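# Place sieve basket onto juicer spindle and let go

## Task

Lower the sieve basket into the white bowl ring of the juicer so that it sits properly on the drive spindle. At the end, neither gripper may be in contact with the basket, and the juicer must still stand upright with nothing touching it.

## Robot and tools

ROBOT. There are two six-joint arms, left_arm and right_arm, each with a two-finger parallel gripper. Every arm lists its joints in one fixed order: waist, shoulder, elbow, wrist pitch, wrist yaw, wrist roll. The gripper opening comes after them. Stated joint ranges in radians: waist -2.880..2.880, shoulder 0.000..3.142, elbow 0.000..3.019, wrist pitch -1.693..1.571, wrist yaw -1.571..1.571, wrist roll -2.094..2.094. The actual end stops may differ from these by up to 0.084 rad. Wrist yaw is sign-flipped compared with the URDF, both in commands and in results. The fingers point along the gripper's +z axis and close along its y axis.

FRAMES. The scene frame has its origin at table-top height, halfway between the nominal arm bases. +x points out over the table, +z points up, and left_arm is on the +y side. The arm names do not refer to image sides. Calibrated bases: left_arm at (+0.039, +0.336, 0) m and right_arm at (-0.010, -0.282, 0) m, each turned slightly about z. Gripper poses, velocities and wrist-camera poses are reported in that arm's own base frame. Fixed cameras and the table use the scene frame. Reported hand positions can be a few cm off, more so at long reach.

ROW FORMAT (shared by execute_actions and move). A row is one flat list of 14 numbers, each in [-1, 1], covering both arms: left_arm's 6 joint numbers and its opening, then right_arm's 6 and its opening. Both halves are required even when only one arm moves. Joint numbers are scaled offsets, not absolute angles. A value of 1.0 equals 2.811 rad for waist and shoulder, 2.53 for elbow, 2.575 for wrist pitch, 8.12 for wrist yaw and 9.528 for wrist roll. They are added to the arm's "Joint targets" as they stand when the action or move begins. To hold an arm still, send 0 for its joints. Opening is absolute: +1 is fully open, -1 is closed, and values in between aim grip_measured at that number. A 0 in the opening slot is a real command, so resend the current opening to keep it unchanged.

execute_actions(actions, cameras). actions is a list of actions. Each action is a table of up to 15 rows, one row per 1/30 s step. If a table has fewer than 15 rows, its last row is held for the remaining steps. Every action counts from the targets at its own start, so sending the same offset again moves the arm further. An action is refused for both arms if it would push any joint more than 0.084 rad beyond its range. A malformed call is rejected entirely. cameras is a list of names (cam_high, cam_low, cam_left_wrist, cam_right_wrist) or ["all"]. An empty actions list returns state plus all images.

move(target, speed, blend, opening_speed, grip_force, blocking, cameras). target is either one 14-number row or a list of up to 15 rows. Every row is an offset from the same current Joint targets, not chained from the row before it. All joints move together along interpolated paths, so the hand follows a curve. Paths do not avoid obstacles or the other arm. speed is in rad/s for the joint with the farthest to go, range 0.01 to 12.57, default 0.5. It can be one value or one per target. blend, in rad, rounds off intermediate corners; 0 means stop at each one. opening_speed is the opening scale per second, at least 0.2. Use it for gentle closing. grip_force is newtons per finger pad, 10 to 50 (full), one value or one per arm. It stays set, and lower values close slowly. blocking=false returns after about 0.5 s while the motion continues. The "move:" line reports done, off_target (resting more than 0.035 rad away), moving, held, or fault, and limits=held if steps were withheld. Neither done nor off_target tells you whether anything is in contact.

wait(seconds 0..10) runs the scene with commands held and returns early if a running move finishes. stop() brakes a running move, and a fast move needs distance to halt. zoom_image(camera, region=[x0,y0,x1,y1]) enlarges an area no larger than 504x504 px from the newest image of that camera. Images are 896x504. read_manual gives licence text only. finished_scene(scene) takes the number of the scene now running, ends it, and cannot be undone. Make no further call in that reply.

RESULTS. end_effector_position (m) and end_effector_quat_wxyz describe the point between the finger pads, about 1 cm behind the tips. Joint positions and velocities are rad and rad/s, followed by finger gap in m (0.094 is fully open). "within noise" means the arm is still. Joint targets are the base for your next offsets. grip_measured is the opening on the command scale and reads slightly wide when empty. On a squeezed part it is a few mm narrower. Torques are in N m, positive toward larger angles, and include the arm's own weight. Other lines: "joint sent to its limit", "joint command not followed" (the clearance check altered targets), MOTOR HOT, and OVER-TEMPERATURE FAULT (the arm goes limp for 30-60 s). Per step, targets can lead measured angles only by a limited amount, and a hand step over 110 mm is scaled back. Large moves therefore take several actions. If an arm stalls, resend the remainder.

CAUTIONS. Keep the juicer untouched and upright, and do not bump it with the basket or the arm. Never let the arms press on each other or close one gripper on the other's fingers. Do not drop the basket or release it while it is still moving. Set it down gently, open, and withdraw clear. Nothing may end up off the table. Avoid hard contact with fixed objects and fast moves into contact. Do not hold loads or stretched poses for long, since motors overheat. To end a push, command targets back beyond the measured positions. Loose objects may be nudged now and then, so check images before releasing.

Each tool is called as a command line: name --argument value for each argument, lists and objects as JSON in quotes; but a table of rows of numbers goes row by row, as --pt "numbers of a row", without its own name.

## Session

execute_actions --actions '[]'

Scene clock: 0.00 s.
left_arm: end_effector_position=(+0.1136, -0.4784, +0.2879) grip_measured=+1.000 end_effector_quat_wxyz=(+0.102, +0.034, +0.989, -0.099) | right_arm: end_effector_position=(+0.2389, -0.0361, +0.2507) grip_measured=+1.000 end_effector_quat_wxyz=(-0.010, -0.505, +0.863, -0.030)
Joint positions: left_arm=[-1.392 1.469 1.502 -1.364 0.157 -1.304 0.094] | right_arm=[-0.104 0.946 1 -1.606 -0.061 -1.164 0.094]
Joint velocities: within noise
Joint torques (N m): no reading
Heat: left arm: hottest elbow 32 °C; right arm: hottest elbow 31 °C.
Joint targets: left_arm=[-1.392 1.467 1.527 -1.362 0.158 -1.304] | right_arm=[-0.104 0.945 1.028 -1.606 -0.061 -1.164]
Tool commands: left_gripper/opening=+1.0 right_gripper/opening=+1.0
camera_calibration:
cam_left_wrist: T_world_to_cam=[[-0.106745, -0.974747, 0.196149, -0.511304], [-0.963617, 0.150039, 0.221202, 0.155441], [-0.245046, -0.1654, -0.955298, 0.311196], [0, 0, 0, 1]] pos_world=[0.171463, -0.470242, 0.363193]
cam_right_wrist: T_world_to_cam=[[0.867412, -0.496707, 0.0296236, -0.231127], [-0.458978, -0.77569, 0.433179, 0.0133231], [-0.192184, -0.389341, -0.900821, 0.346569], [0, 0, 0, 1]] pos_world=[0.273203, 0.0304652, 0.313272]

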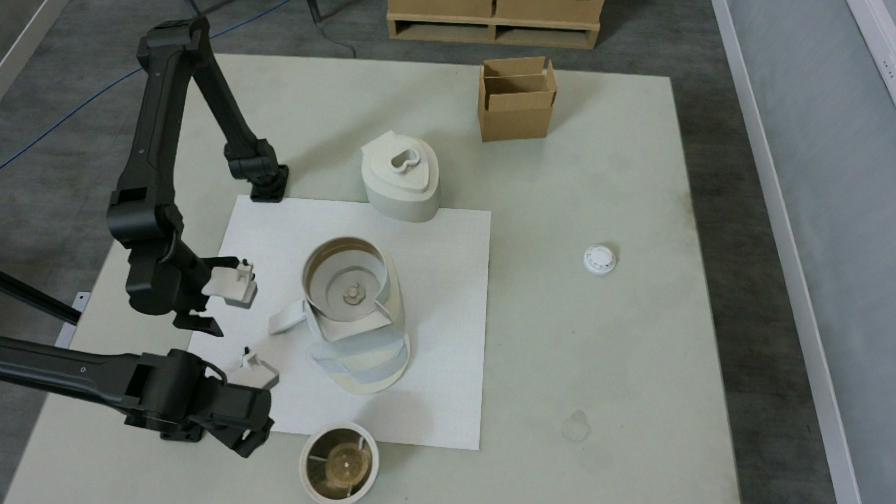

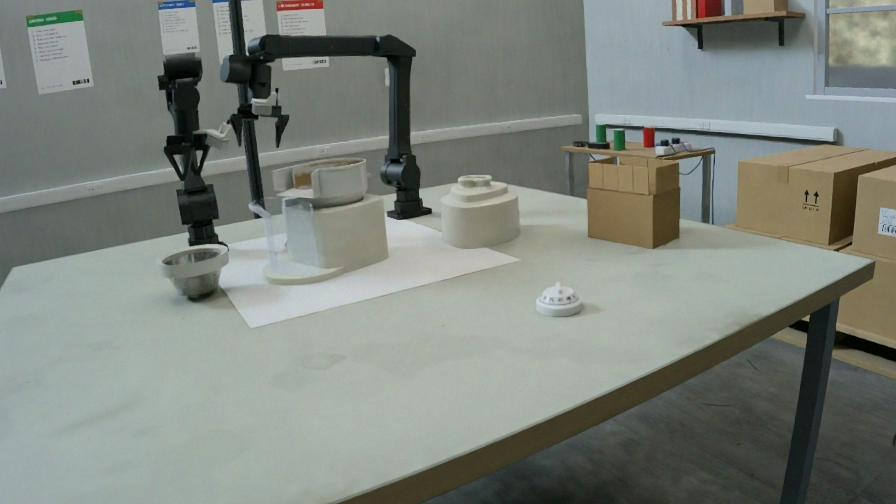

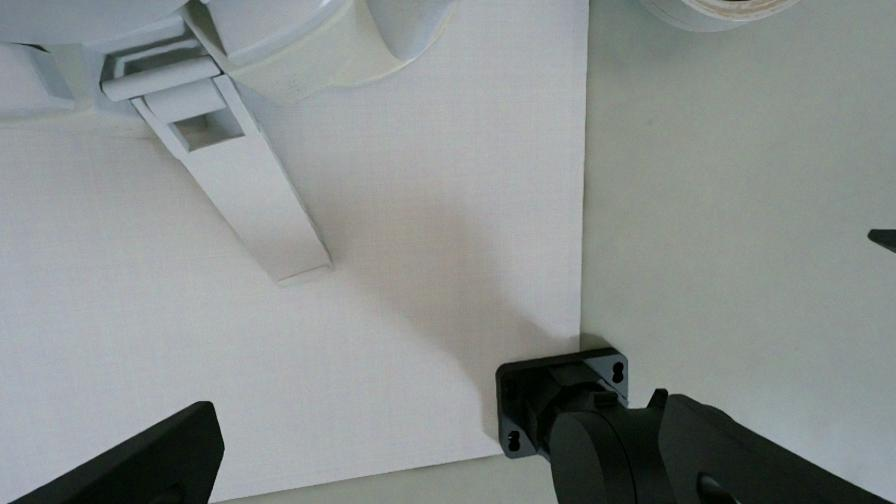

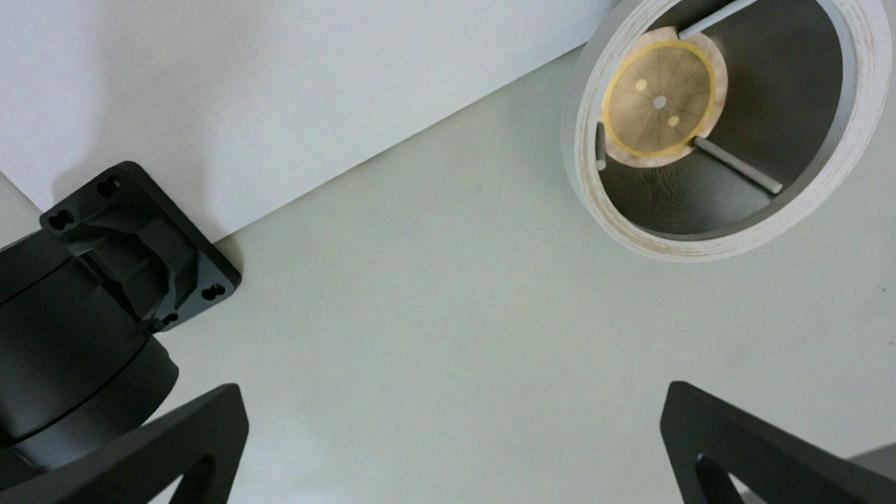

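zoom_image --camera "cam_right_wrist" --region '[550, 0, 896, 270]'

move --target '[0.1749,-0.0872,-0.084,0.031,-0.0195,0.1369,1,-0.0299,0.022,0.0494,0.1126,0.0075,0.1222,1]' --speed 0.9 --cameras '["cam_left_wrist","cam_right_wrist"]'

Scaled by 1.457 from the camera's 896x504 image, which has a finer 1280x720 frame.

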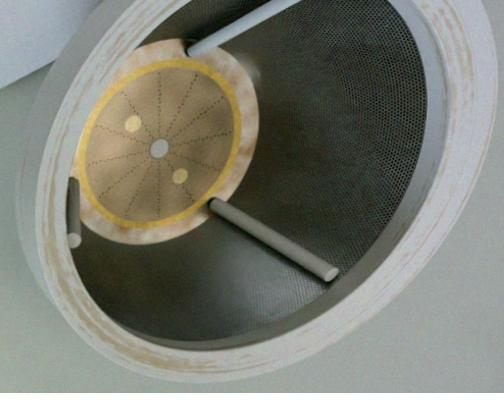

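Scene clock: 18.20 s.
left_arm: end_effector_position=(+0.2656, -0.3351, +0.3112) grip_measured=+1.000 end_effector_quat_wxyz=(+0.161, +0.422, +0.889, -0.078) | right_arm: end_effector_position=(+0.3273, -0.0592, +0.2852) grip_measured=+1.000 end_effector_quat_wxyz=(+0.164, +0.083, +0.983, -0.017)
Joint positions: left_arm=[-0.901 1.231 1.318 -1.297 0.003 -0.014 0.094] | right_arm=[-0.176 0.993 1.085 -1.332 -0.003 -0.008 0.094]
Joint torques (N m): left_arm=[1.96 -6.83 6.82 1.63 -0.03 0.16] | right_arm=[0.32 -2.32 16.29 1.2 0.21 0.07]
Heat: left arm: hottest elbow 35 °C; right arm: hottest elbow 36 °C.
Joint targets: left_arm=[-0.900 1.222 1.314 -1.282 -0.001 0.000] | right_arm=[-0.188 1.007 1.152 -1.316 0.000 0.000]
move: off_target (right_arm); right_arm: the elbow is farthest, 0.068 rad from its target
camera_calibration:
cam_left_wrist: T_world_to_cam=[[-0.787382, -0.616431, 0.00648617, -0.0000727803], [-0.613724, 0.784829, 0.0859475, 0.437115], [-0.0580713, 0.0636928, -0.996279, 0.434216], [0, 0, 0, 1]] pos_world=[0.293426, -0.370762, 0.395031]
cam_right_wrist: T_world_to_cam=[[-0.172246, -0.985011, -0.00916968, 0.00212474], [-0.98276, 0.171203, 0.0697953, 0.352208], [-0.0671792, 0.0210336, -0.997519, 0.396613], [0, 0, 0, 1]] pos_world=[0.373146, -0.0665484, 0.371066]
Images, in order (width x height): cam_left_wrist 896x504, cam_right_wrist 896x504.

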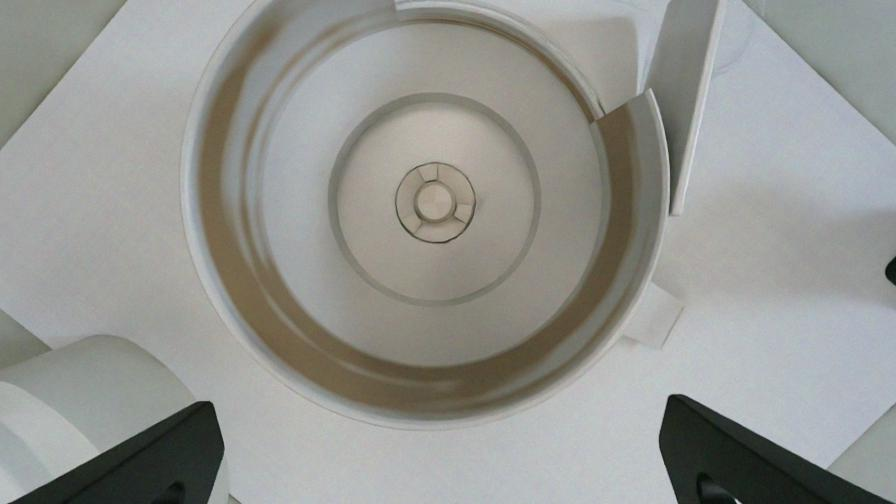

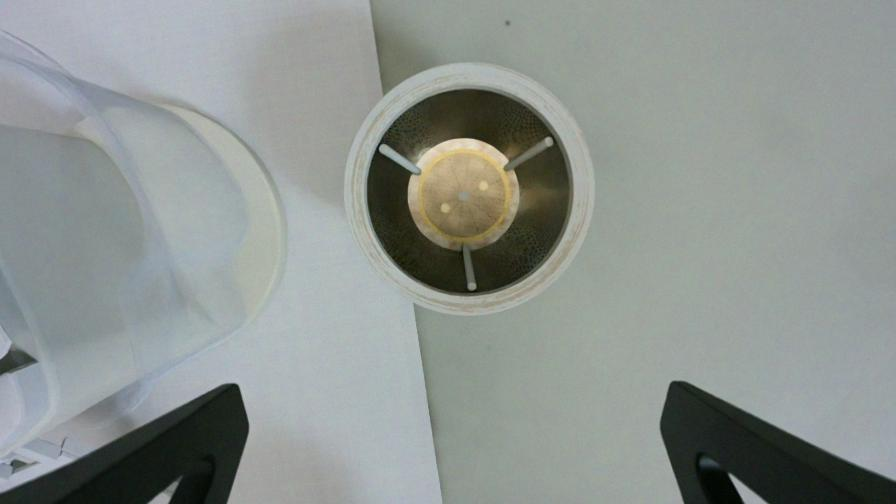

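zoom_image --camera "cam_left_wrist" --region '[385, 153, 485, 253]'

move --pt "0 -0.2771 -0.2913 0.3173 0 0 1 -0.0694 0.1096 -0.0447 0.0043 0 0.046 1" --pt "0 -0.2771 -0.2913 0.3173 0 0 1 -0.0694 0.1323 -0.0984 0.0808 0 0.046 1" --speed '[0.8,0.25]' --blend '[0.03,0]' --cameras '["cam_left_wrist","cam_right_wrist"]'

Scaled by 5.040 from the camera's 896x504 image, which has a finer 1280x720 frame.

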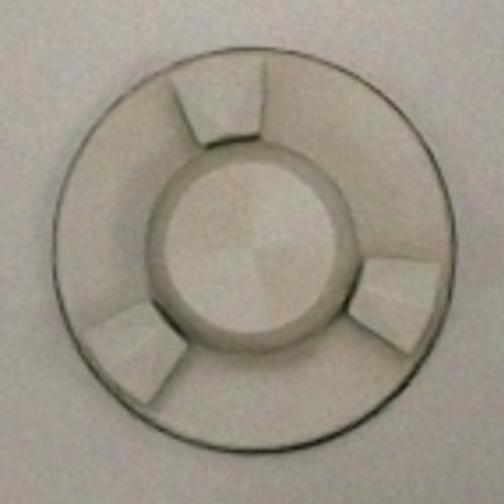

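Scene clock: 67.63 s.
left_arm: end_effector_position=(+0.1983, -0.2502, +0.3216) grip_measured=+1.000 end_effector_quat_wxyz=(+0.516, +0.350, +0.739, -0.253) | right_arm: end_effector_position=(+0.3287, -0.1302, +0.0997) grip_measured=+1.000 end_effector_quat_wxyz=(-0.002, +0.392, +0.920, -0.001)
Joint positions: left_arm=[-0.901 0.438 0.577 -0.486 0.003 -0.014 0.094] | right_arm=[-0.375 1.366 0.912 -1.121 -0.002 0.43 0.094]
Joint torques (N m): left_arm=[1.96 3.02 7.76 2.81 -0.04 0.16] | right_arm=[0.5 -6.83 8.44 0.5 0.13 -0.02]
Heat: left arm: hottest elbow 36 °C; right arm: hottest elbow 51 °C.
Joint targets: left_arm=[-0.900 0.443 0.577 -0.465 -0.001 0.000] | right_arm=[-0.384 1.379 0.904 -1.108 0.000 0.439]
move: done
camera_calibration:
cam_left_wrist: T_world_to_cam=[[-0.789482, -0.613774, -0.000410252, 0.00245874], [-0.43664, 0.562108, -0.70241, 0.490895], [0.431352, -0.554361, -0.711772, 0.0920931], [0, 0, 0, 1]] pos_world=[0.176561, -0.223374, 0.41036]
cam_right_wrist: T_world_to_cam=[[-0.726848, -0.686741, -0.00892731, 0.151861], [-0.634332, 0.666282, 0.392036, 0.296408], [-0.263279, 0.290613, -0.919907, 0.304969], [0, 0, 0, 1]] pos_world=[0.378692, -0.18183, 0.165696]
Images, in order (width x height): cam_left_wrist 896x504, cam_right_wrist 896x504.

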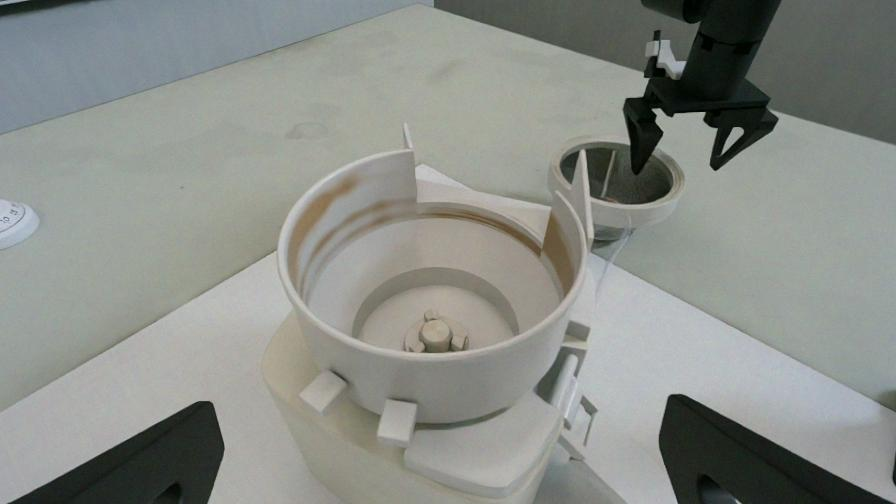

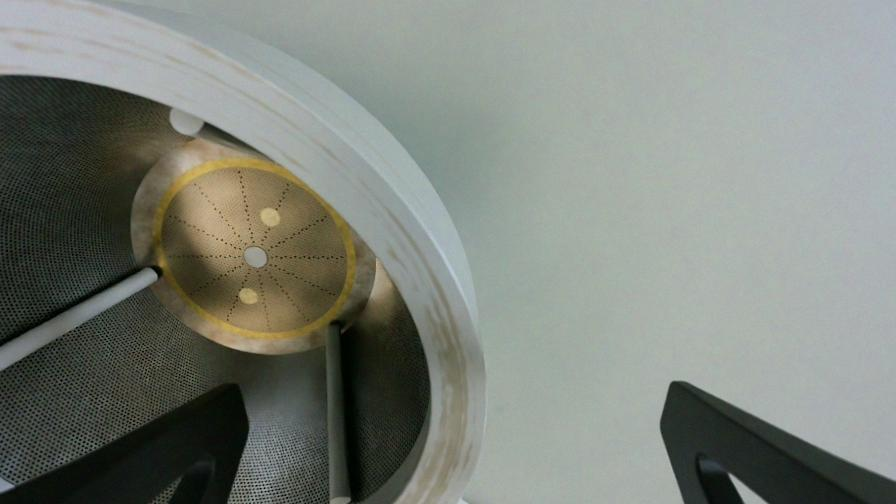

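zoom_image --camera "cam_left_wrist" --region '[390, 290, 490, 370]'

move --pt "0 0 0 0 0 0 1 0 0 0 0 0 0 -0.95" --pt "0 0 0 0 0 0 1 0 -0.0708 0.2387 -0.195 0 0 -0.95" --pt "0 0 0 0 0 0 1 0.3043 -0.0075 0.3166 -0.221 0 -0.0132 -0.95" --pt "0 0 0 0 0 0 1 0.3043 0.0217 0.219 -0.1814 0 -0.0132 -0.95" --speed '[0.3,0.5,0.7,0.25]' --blend '[0,0.1,0.04,0]' --opening_speed 1.0 --cameras '["cam_left_wrist","cam_right_wrist"]'

Scaled by 5.040 from the camera's 896x504 image, which has a finer 1280x720 frame.

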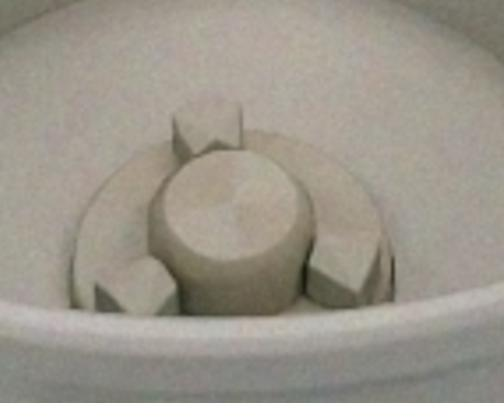

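Scene clock: 84.67 s.
left_arm: end_effector_position=(+0.1983, -0.2502, +0.3216) grip_measured=+1.000 end_effector_quat_wxyz=(+0.516, +0.350, +0.739, -0.253) | right_arm: end_effector_position=(+0.3741, +0.1945, +0.2807) grip_measured=-0.948 end_effector_quat_wxyz=(+0.008, -0.080, +0.997, +0.004)
Joint positions: left_arm=[-0.901 0.438 0.577 -0.486 0.003 -0.014 0.094] | right_arm=[0.48 1.429 1.465 -1.588 0 0.321 0.002]
Joint torques (N m): left_arm=[1.85 3.14 7.72 2.77 -0.03 0.15] | right_arm=[0.44 -9.99 9.59 0.59 0.08 -0.16]
Heat: left arm: hottest elbow 37 °C; right arm: hottest elbow 48 °C.
Joint targets: left_arm=[-0.900 0.443 0.577 -0.465 -0.001 0.000] | right_arm=[0.472 1.440 1.458 -1.575 0.000 0.313]
move: done
camera_calibration:
cam_left_wrist: T_world_to_cam=[[-0.789482, -0.613774, -0.000410252, 0.00245874], [-0.43664, 0.562108, -0.70241, 0.490895], [0.431352, -0.554361, -0.711772, 0.0920931], [0, 0, 0, 1]] pos_world=[0.176561, -0.223374, 0.41036]
cam_right_wrist: T_world_to_cam=[[0.150295, -0.98847, -0.0183932, 0.142622], [-0.915852, -0.146212, 0.373948, 0.306414], [-0.372326, -0.039357, -0.927267, 0.496155], [0, 0, 0, 1]] pos_world=[0.443925, 0.205306, 0.348109]
Images, in order (width x height): cam_left_wrist 896x504, cam_right_wrist 896x504.

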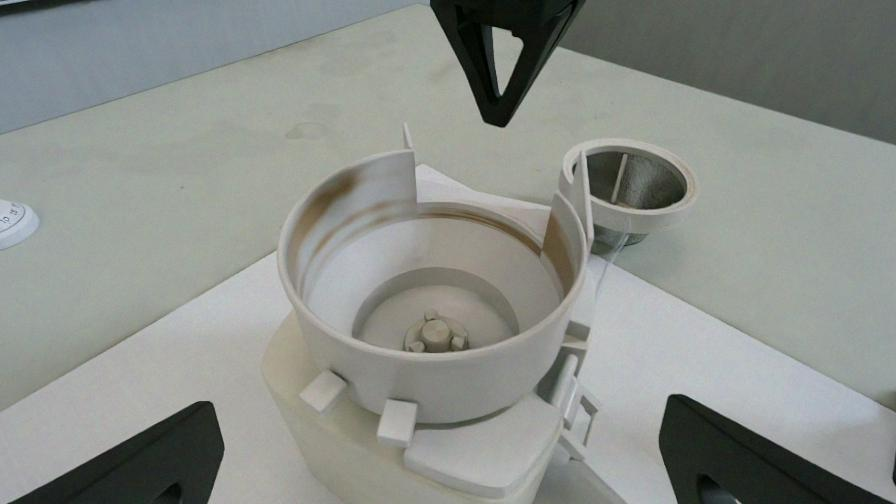

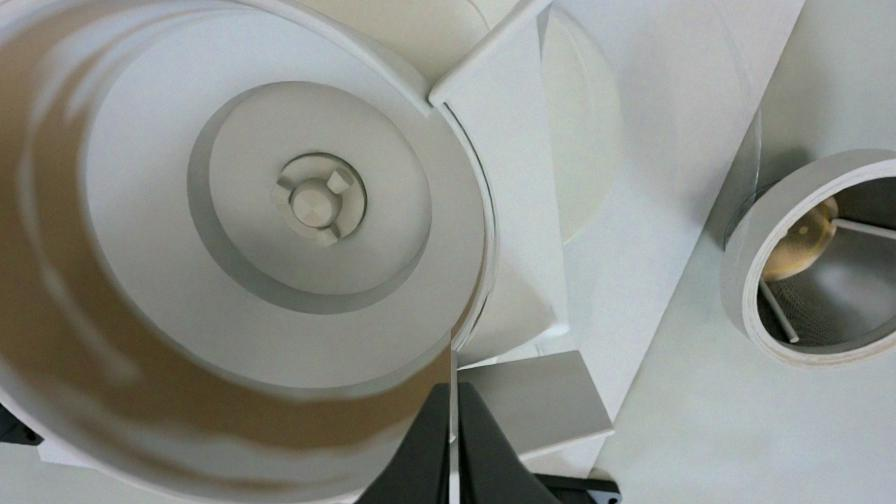

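move --target '[0,0,0,0,0,0,1,-0.2302,-0.1565,-0.1455,0.1037,0,-0.0329,1]' --speed 0.9 --cameras '["cam_right_wrist","cam_low"]'

Scene clock: 93.13 s.
left_arm: end_effector_position=(+0.1983, -0.2502, +0.3216) grip_measured=+1.000 end_effector_quat_wxyz=(+0.516, +0.350, +0.739, -0.253) | right_arm: end_effector_position=(+0.3335, -0.0604, +0.2912) grip_measured=+0.998 end_effector_quat_wxyz=(+0.172, +0.091, +0.981, -0.015)
Joint positions: left_arm=[-0.901 0.438 0.577 -0.486 0.003 -0.014 0.094] | right_arm=[-0.178 1.001 1.101 -1.325 -0.001 0.008 0.094]
Joint torques (N m): left_arm=[1.9 3.14 7.73 2.81 -0.03 0.15] | right_arm=[1.38 -4.13 9.69 1.36 0.11 -0.11]
Heat: left arm: hottest elbow 37 °C; right arm: hottest elbow 46 °C.
Joint targets: left_arm=[-0.900 0.443 0.577 -0.465 -0.001 0.000] | right_arm=[-0.175 1.000 1.090 -1.308 0.000 0.000]
move: done
camera_calibration:
cam_right_wrist: T_world_to_cam=[[-0.188382, -0.98195, -0.0169473, 0.00982514], [-0.980878, 0.187261, 0.0530218, 0.363284], [-0.0488911, 0.0266115, -0.99845, 0.397586], [0, 0, 0, 1]] pos_world=[0.377626, -0.0689616, 0.377875]
Images, in order (width x height): cam_low 896x504, cam_right_wrist 896x504.

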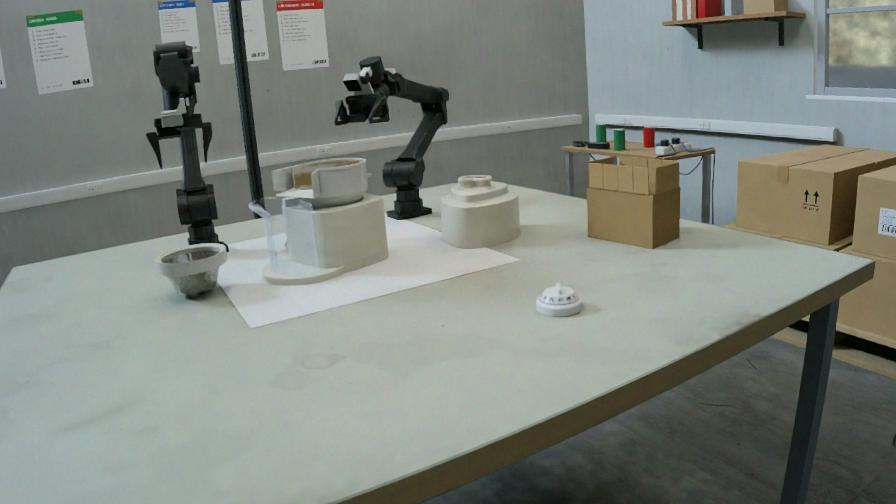

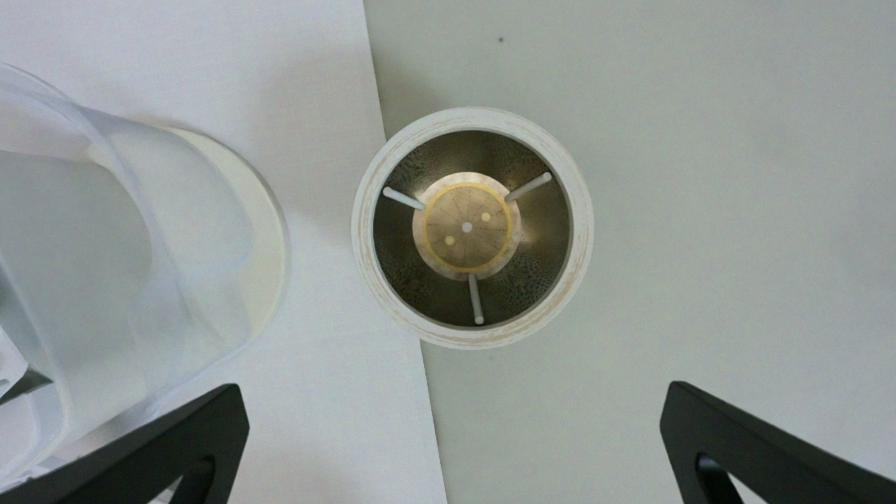

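move --pt "0 0 0 0 0 0 1 -0.0825 0.1 -0.0312 -0.0008 0 0.04 1" --pt "0 0 0 0 0 0 1 -0.0825 0.1291 -0.0897 0.0889 0 0.04 1" --pt "0 0 0 0 0 0 1 -0.0825 0.1291 -0.0897 0.0889 0 0.04 -0.95" --pt "0 0 0 0 0 0 1 -0.0825 0.1291 -0.068 0.0889 0 0.04 -0.95" --pt "0 0 0 0 0 0 1 -0.0825 0.0909 -0.0063 -0.0093 0 0.04 -0.95" --speed '[0.8,0.25,0.3,0.2,0.2]' --blend '[0.03,0,0,0.01,0]' --opening_speed 0.9 --cameras '["cam_left_wrist","cam_right_wrist"]'

Scene clock: 114.23 s.
left_arm: end_effector_position=(+0.1983, -0.2502, +0.3216) grip_measured=+1.000 end_effector_quat_wxyz=(+0.516, +0.350, +0.739, -0.253) | right_arm: end_effector_position=(+0.3110, -0.1342, +0.1617) grip_measured=-0.761 end_effector_quat_wxyz=(-0.012, +0.380, +0.925, +0.000)
Joint positions: left_arm=[-0.901 0.438 0.577 -0.486 0.003 -0.014 0.094] | right_arm=[-0.406 1.276 1.003 -1.321 0 0.373 0.011]
Joint torques (N m): left_arm=[1.79 2.9 7.69 2.82 -0.03 0.16] | right_arm=[1.26 -9 15.51 -0.46 0.08 -0.01]
Heat: left arm: hottest elbow 38 °C; right arm: hottest elbow 45 °C.
Joint targets: left_arm=[-0.900 0.443 0.577 -0.465 -0.001 0.000] | right_arm=[-0.407 1.256 1.074 -1.332 0.000 0.380]
move: off_target (right_arm); right_arm: the elbow is farthest, 0.071 rad from its target
camera_calibration:
cam_left_wrist: T_world_to_cam=[[-0.789482, -0.613774, -0.000410252, 0.00245874], [-0.43664, 0.562108, -0.70241, 0.490895], [0.431352, -0.554361, -0.711772, 0.0920931], [0, 0, 0, 1]] pos_world=[0.176561, -0.223374, 0.41036]
cam_right_wrist: T_world_to_cam=[[-0.709192, -0.705007, -0.0034628, 0.127864], [-0.644135, 0.645947, 0.409687, 0.261057], [-0.286595, 0.292777, -0.91222, 0.364923], [0, 0, 0, 1]] pos_world=[0.363421, -0.185325, 0.226381]
Images, in order (width x height): cam_left_wrist 896x504, cam_right_wrist 896x504.

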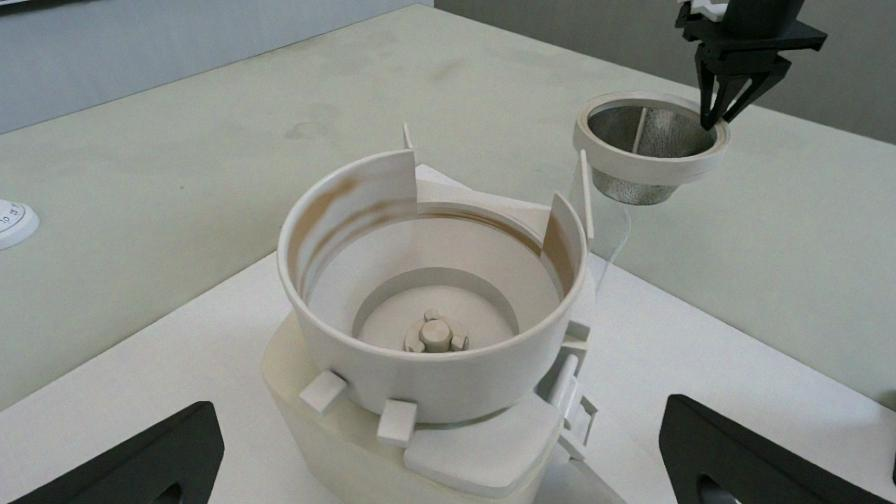

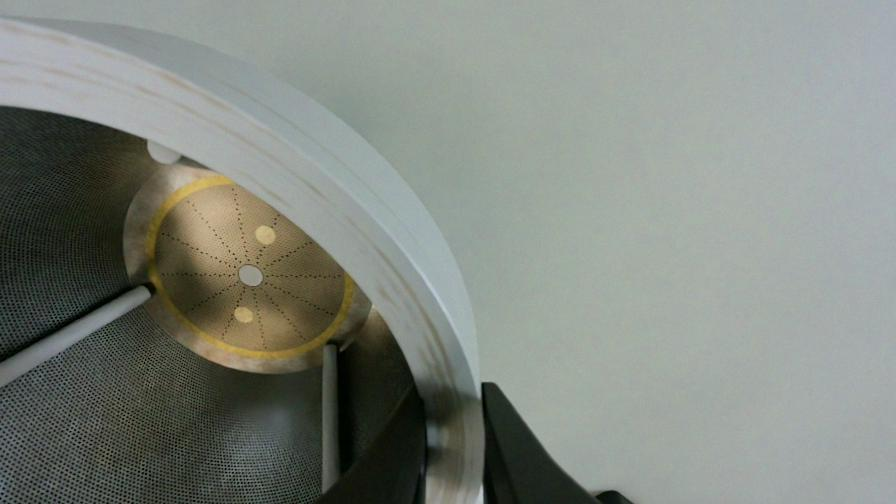

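move --pt "0 0 0 0 0 0 1 0 -0.0359 0.1636 -0.1099 0 0 -0.95" --pt "0 0 0 0 0 0 1 0.3122 0.0363 0.2494 -0.134 0 -0.0081 -0.95" --pt "0 0 0 0 0 0 1 0.3122 0.0655 0.1518 -0.0944 0 -0.0081 -0.95" --speed '[0.5,0.7,0.25]' --blend '[0.1,0.04,0]' --cameras '["cam_left_wrist","cam_right_wrist"]'

Scene clock: 129.70 s.
left_arm: end_effector_position=(+0.1983, -0.2502, +0.3216) grip_measured=+1.000 end_effector_quat_wxyz=(+0.516, +0.350, +0.739, -0.253) | right_arm: end_effector_position=(+0.3736, +0.1940, +0.2741) grip_measured=-0.761 end_effector_quat_wxyz=(+0.001, -0.085, +0.996, +0.000)
Joint positions: left_arm=[-0.901 0.438 0.577 -0.486 0.003 -0.014 0.094] | right_arm=[0.48 1.438 1.457 -1.589 -0.001 0.31 0.011]
Joint torques (N m): left_arm=[1.9 3.08 7.71 2.77 -0.02 0.17] | right_arm=[0.5 -10.4 10.25 0.51 0.11 -0.14]
Heat: left arm: hottest elbow 38 °C; right arm: hottest elbow 47 °C.
Joint targets: left_arm=[-0.900 0.443 0.577 -0.465 -0.001 0.000] | right_arm=[0.470 1.440 1.458 -1.575 0.000 0.303]
move: done
camera_calibration:
cam_left_wrist: T_world_to_cam=[[-0.789482, -0.613774, -0.000410252, 0.00245874], [-0.43664, 0.562108, -0.70241, 0.490895], [0.431352, -0.554361, -0.711772, 0.0920931], [0, 0, 0, 1]] pos_world=[0.176561, -0.223374, 0.41036]
cam_right_wrist: T_world_to_cam=[[0.161406, -0.986821, -0.011462, 0.135702], [-0.908614, -0.153128, 0.388552, 0.302952], [-0.385186, -0.0523002, -0.921356, 0.495525], [0, 0, 0, 1]] pos_world=[0.444233, 0.20622, 0.340398]
Images, in order (width x height): cam_left_wrist 896x504, cam_right_wrist 896x504.

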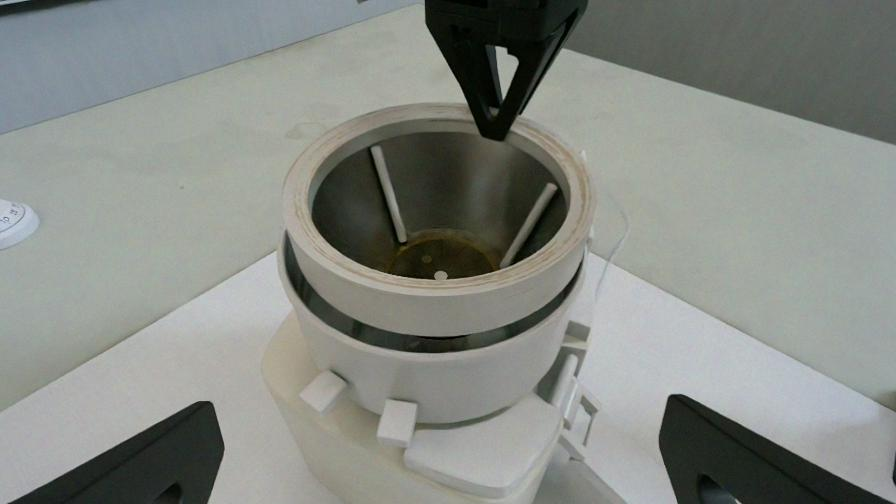

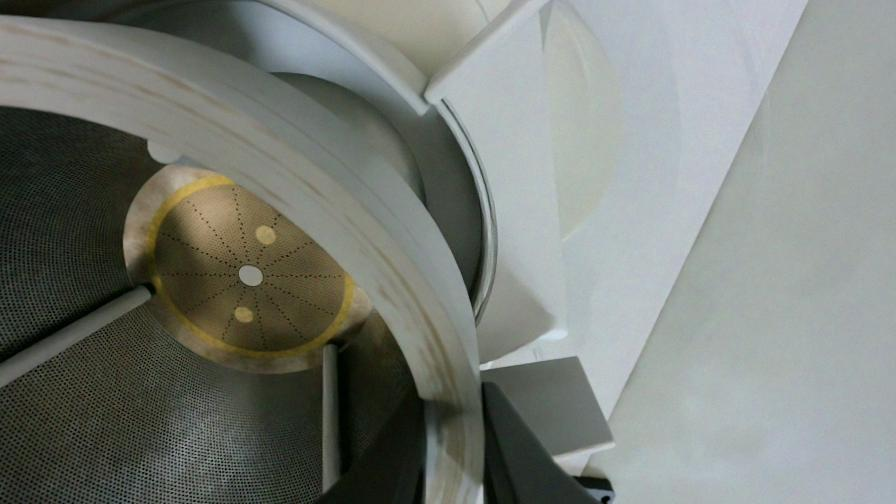

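move --pt "0 0 0 0 0 0 1 -0.0053 0.0057 0 0 0 0 -0.95" --pt "0 0 0 0 0 0 1 -0.0053 0.0057 -0.0183 0.0239 0 0 -0.95" --speed '[0.1,0.06]' --cameras '["cam_left_wrist","cam_right_wrist"]'

zoom_image --camera "cam_left_wrist" --region '[260, 90, 620, 390]'

Scene clock: 151.50 s.
left_arm: end_effector_position=(+0.1983, -0.2502, +0.3216) grip_measured=+1.000 end_effector_quat_wxyz=(+0.516, +0.350, +0.739, -0.253) | right_arm: end_effector_position=(+0.3815, +0.1918, +0.2553) grip_measured=-0.761 end_effector_quat_wxyz=(+0.006, -0.079, +0.997, +0.002)
Joint positions: left_arm=[-0.901 0.438 0.577 -0.486 0.003 -0.014 0.094] | right_arm=[0.467 1.446 1.416 -1.528 -0.001 0.31 0.011]
Joint torques (N m): left_arm=[1.9 3.25 7.72 2.81 -0.02 0.15] | right_arm=[0.26 -10.17 9.76 0.46 0.13 -0.15]
Heat: left arm: hottest elbow 38 °C; right arm: hottest elbow 46 °C.
Joint targets: left_arm=[-0.900 0.443 0.577 -0.465 -0.001 0.000] | right_arm=[0.456 1.456 1.412 -1.513 0.000 0.303]
move: done
camera_calibration:
cam_left_wrist: T_world_to_cam=[[-0.789482, -0.613774, -0.000410252, 0.00245874], [-0.43664, 0.562108, -0.70241, 0.490895], [0.431352, -0.554361, -0.711772, 0.0920931], [0, 0, 0, 1]] pos_world=[0.176561, -0.223374, 0.41036]
cam_right_wrist: T_world_to_cam=[[0.148688, -0.988767, -0.0152493, 0.138209], [-0.914707, -0.143378, 0.377827, 0.320264], [-0.375769, -0.0422297, -0.92575, 0.476698], [0, 0, 0, 1]] pos_world=[0.451526, 0.202706, 0.322406]
Images, in order (width x height): cam_left_wrist 896x504, cam_right_wrist 896x504.

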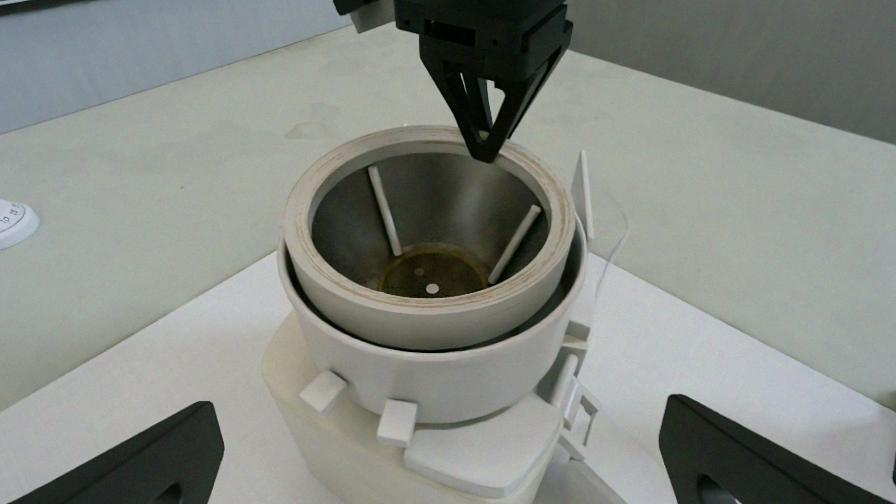

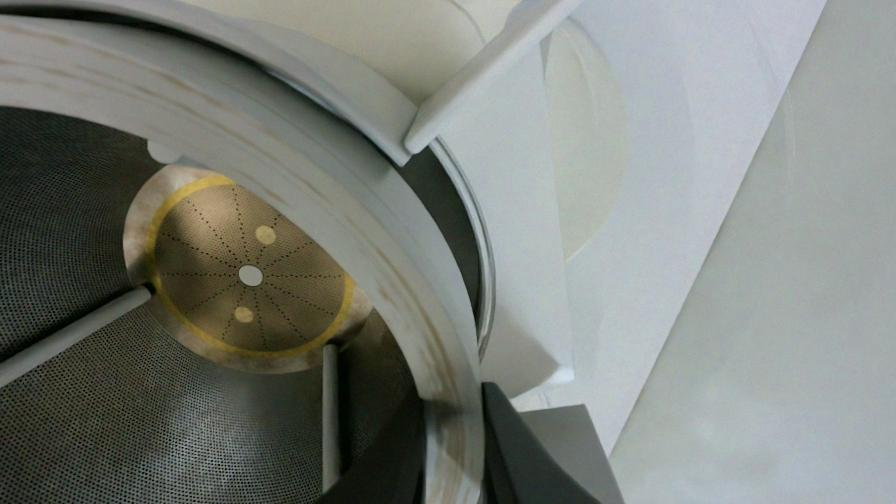

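Scaled by 1.400 from the camera's 896x504 image, which has a finer 1280x720 frame.

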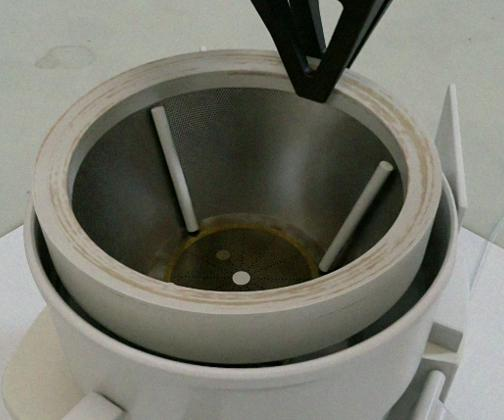

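move --pt "0 0 0 0 0 0 1 -0.0015 0 0 -0.001 0 0 -0.95" --pt "0 0 0 0 0 0 1 -0.0015 0 -0.0334 0.035 0 0 -0.95" --pt "0 0 0 0 0 0 1 -0.0015 0 -0.0445 0.0468 0 0 -0.95" --speed '[0.05,0.07,0.03]' --blend '[0.003,0.003,0]' --cameras '["cam_left_wrist","cam_right_wrist"]'

Scene clock: 169.10 s.
left_arm: end_effector_position=(+0.1983, -0.2502, +0.3216) grip_measured=+1.000 end_effector_quat_wxyz=(+0.516, +0.350, +0.739, -0.253) | right_arm: end_effector_position=(+0.3833, +0.1917, +0.2223) grip_measured=-0.761 end_effector_quat_wxyz=(+0.014, -0.081, +0.997, +0.008)
Joint positions: left_arm=[-0.901 0.438 0.577 -0.486 0.003 -0.014 0.094] | right_arm=[0.463 1.444 1.327 -1.422 0.005 0.301 0.011]
Joint torques (N m): left_arm=[2.08 3.14 7.73 2.84 -0.03 0.15] | right_arm=[0.21 -9.76 7.76 1.28 -0.09 -0.02]
Heat: left arm: hottest elbow 39 °C; right arm: hottest elbow 45 °C.
Joint targets: left_arm=[-0.900 0.443 0.577 -0.465 -0.001 0.000] | right_arm=[0.452 1.456 1.299 -1.393 0.000 0.304]
move: done; blend cut to 0.0021 rad at target 1
camera_calibration:
cam_left_wrist: T_world_to_cam=[[-0.789482, -0.613774, -0.000410252, 0.00245874], [-0.43664, 0.562108, -0.70241, 0.490895], [0.431352, -0.554361, -0.711772, 0.0920931], [0, 0, 0, 1]] pos_world=[0.176561, -0.223374, 0.41036]
cam_right_wrist: T_world_to_cam=[[0.153693, -0.98776, -0.0266378, 0.137852], [-0.919197, -0.152812, 0.36294, 0.341219], [-0.362568, -0.0312958, -0.931432, 0.440918], [0, 0, 0, 1]] pos_world=[0.452323, 0.202106, 0.290515]
Images, in order (width x height): cam_left_wrist 896x504, cam_right_wrist 896x504.

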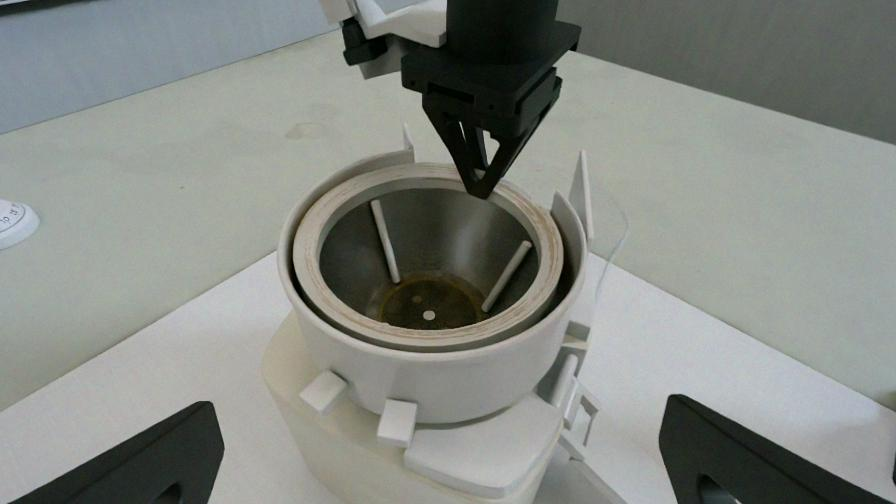

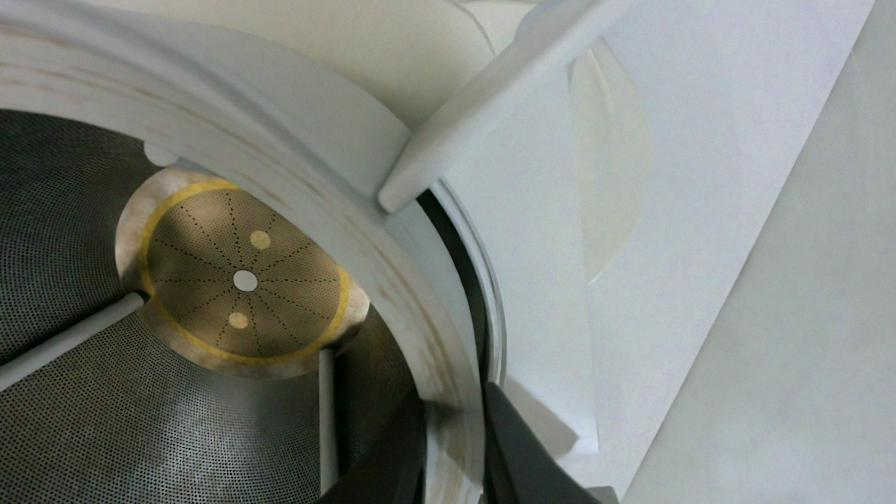

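move --target '[0,0,0,0,0,0,1,0,0,0,-0.0222,0,0,-0.95]' --speed 0.05 --cameras '["cam_left_wrist"]'

Scene clock: 215.07 s.
left_arm: end_effector_position=(+0.1983, -0.2502, +0.3216) grip_measured=+1.000 end_effector_quat_wxyz=(+0.516, +0.350, +0.739, -0.253) | right_arm: end_effector_position=(+0.3765, +0.1888, +0.2160) grip_measured=-0.761 end_effector_quat_wxyz=(+0.000, -0.078, +0.997, +0.004)
Joint positions: left_arm=[-0.901 0.438 0.577 -0.486 0.003 -0.014 0.094] | right_arm=[0.463 1.446 1.312 -1.435 0.007 0.306 0.011]
Joint torques (N m): left_arm=[1.85 3.19 7.69 2.82 -0.03 0.16] | right_arm=[0.44 -9.76 8.95 -0.59 -0.2 -0.11]
Heat: left arm: hottest elbow 39 °C; right arm: hottest elbow 42 °C.
Joint targets: left_arm=[-0.900 0.443 0.577 -0.465 -0.001 0.000] | right_arm=[0.452 1.456 1.299 -1.450 0.000 0.303]
move: done
camera_calibration:
cam_left_wrist: T_world_to_cam=[[-0.789482, -0.613774, -0.000410252, 0.00245874], [-0.43664, 0.562108, -0.70241, 0.490895], [0.431352, -0.554361, -0.711772, 0.0920931], [0, 0, 0, 1]] pos_world=[0.176561, -0.223374, 0.41036]
Images, in order (width x height): cam_left_wrist 896x504.

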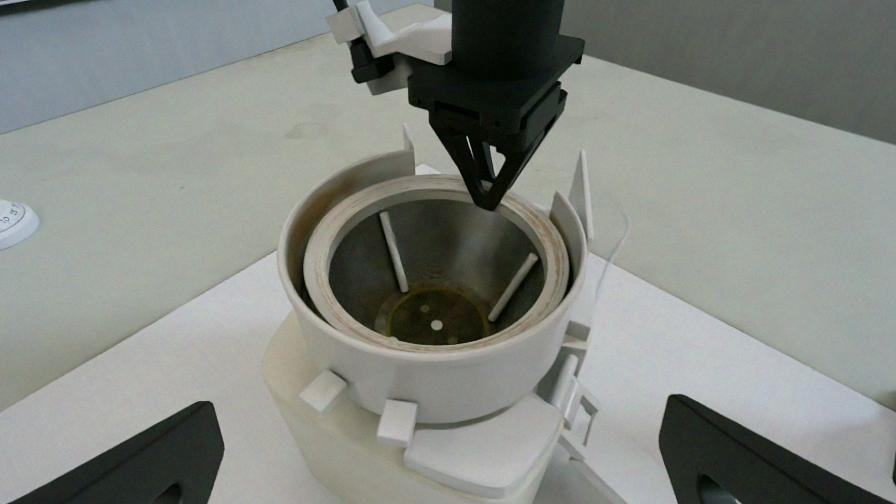

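move --target '[0,0,0,0,0,0,1,0,0,-0.0063,0.0155,0,0,-0.95]' --speed 0.04 --cameras '["cam_left_wrist"]'

Scene clock: 220.93 s.
left_arm: end_effector_position=(+0.1983, -0.2502, +0.3216) grip_measured=+1.000 end_effector_quat_wxyz=(+0.516, +0.350, +0.739, -0.253) | right_arm: end_effector_position=(+0.3781, +0.1896, +0.2131) grip_measured=-0.761 end_effector_quat_wxyz=(+0.004, -0.078, +0.997, +0.006)
Joint positions: left_arm=[-0.901 0.438 0.577 -0.486 0.003 -0.014 0.094] | right_arm=[0.463 1.446 1.305 -1.418 0.007 0.306 0.011]
Joint torques (N m): left_arm=[1.96 3.14 7.69 2.81 -0.01 0.15] | right_arm=[0.21 -9.76 8.24 0.35 -0.19 -0.11]
Heat: left arm: hottest elbow 39 °C; right arm: hottest elbow 41 °C.
Joint targets: left_arm=[-0.900 0.443 0.577 -0.465 -0.001 0.000] | right_arm=[0.452 1.456 1.283 -1.410 0.000 0.303]
move: done
camera_calibration:
cam_left_wrist: T_world_to_cam=[[-0.789482, -0.613774, -0.000410252, 0.00245874], [-0.43664, 0.562108, -0.70241, 0.490895], [0.431352, -0.554361, -0.711772, 0.0920931], [0, 0, 0, 1]] pos_world=[0.176561, -0.223374, 0.41036]
Images, in order (width x height): cam_left_wrist 896x504.

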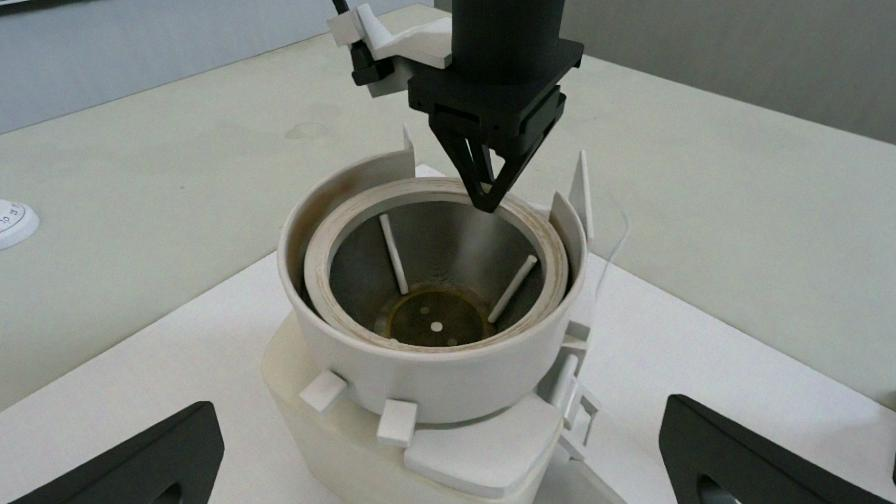

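move --pt "0 0 0 0 0 0 1 0 0 0 0 0 0 -0.3" --pt "0 0 0 0 0 0 1 0 0 0.0304 0 0 0 -0.3" --pt "0 0 0 0 0 0 1 0 0 0.153 -0.101 0 0 -0.3" --speed '[0.2,0.2,0.35]' --opening_speed 0.5 --cameras '["cam_left_wrist","cam_right_wrist"]'

Scene clock: 228.97 s.
left_arm: end_effector_position=(+0.1983, -0.2502, +0.3216) grip_measured=+1.000 end_effector_quat_wxyz=(+0.516, +0.350, +0.739, -0.253) | right_arm: end_effector_position=(+0.3924, +0.1959, +0.3317) grip_measured=-0.302 end_effector_quat_wxyz=(+0.037, -0.078, +0.996, +0.016)
Joint positions: left_arm=[-0.901 0.438 0.577 -0.486 0.003 -0.014 0.094] | right_arm=[0.463 1.446 1.615 -1.659 0.003 0.306 0.033]
Joint torques (N m): left_arm=[1.96 3.14 7.72 2.81 -0.03 0.16] | right_arm=[0.21 -10.11 14.45 -0.28 -0.03 -0.14]
Heat: left arm: hottest elbow 39 °C; right arm: hottest elbow 41 °C.
Joint targets: left_arm=[-0.900 0.443 0.577 -0.465 -0.001 0.000] | right_arm=[0.452 1.456 1.670 -1.670 0.000 0.303]
move: off_target (right_arm); right_arm: the elbow is farthest, 0.055 rad from its target
camera_calibration:
cam_left_wrist: T_world_to_cam=[[-0.789482, -0.613774, -0.000410252, 0.00245874], [-0.43664, 0.562108, -0.70241, 0.490895], [0.431352, -0.554361, -0.711772, 0.0920931], [0, 0, 0, 1]] pos_world=[0.176561, -0.223374, 0.41036]
cam_right_wrist: T_world_to_cam=[[0.149794, -0.987909, -0.0399741, 0.149471], [-0.935182, -0.15469, 0.318601, 0.331883], [-0.320932, -0.0103414, -0.947046, 0.531034], [0, 0, 0, 1]] pos_world=[0.458407, 0.204494, 0.40315]
Images, in order (width x height): cam_left_wrist 896x504, cam_right_wrist 896x504.

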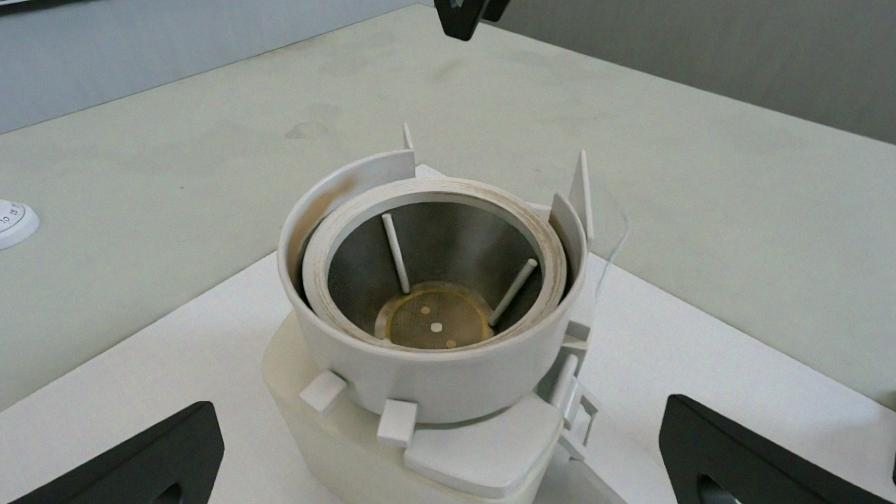

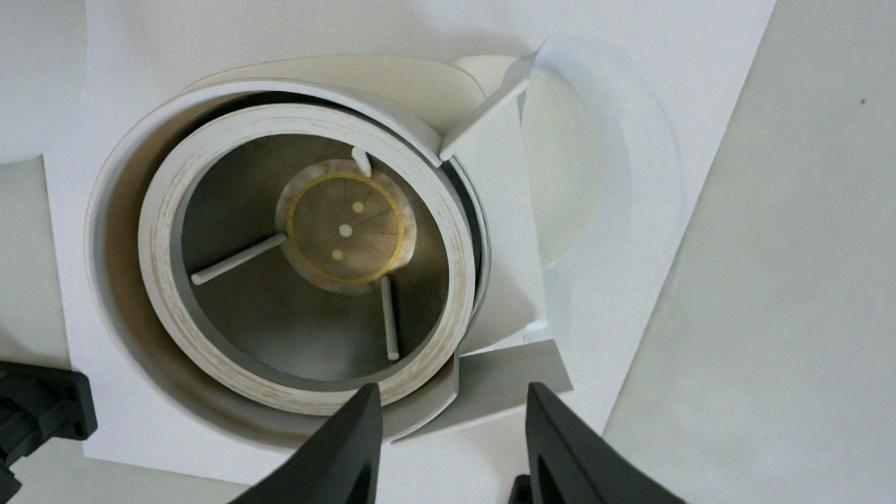

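finished_scene --scene 2

The scene is finished: the task was done.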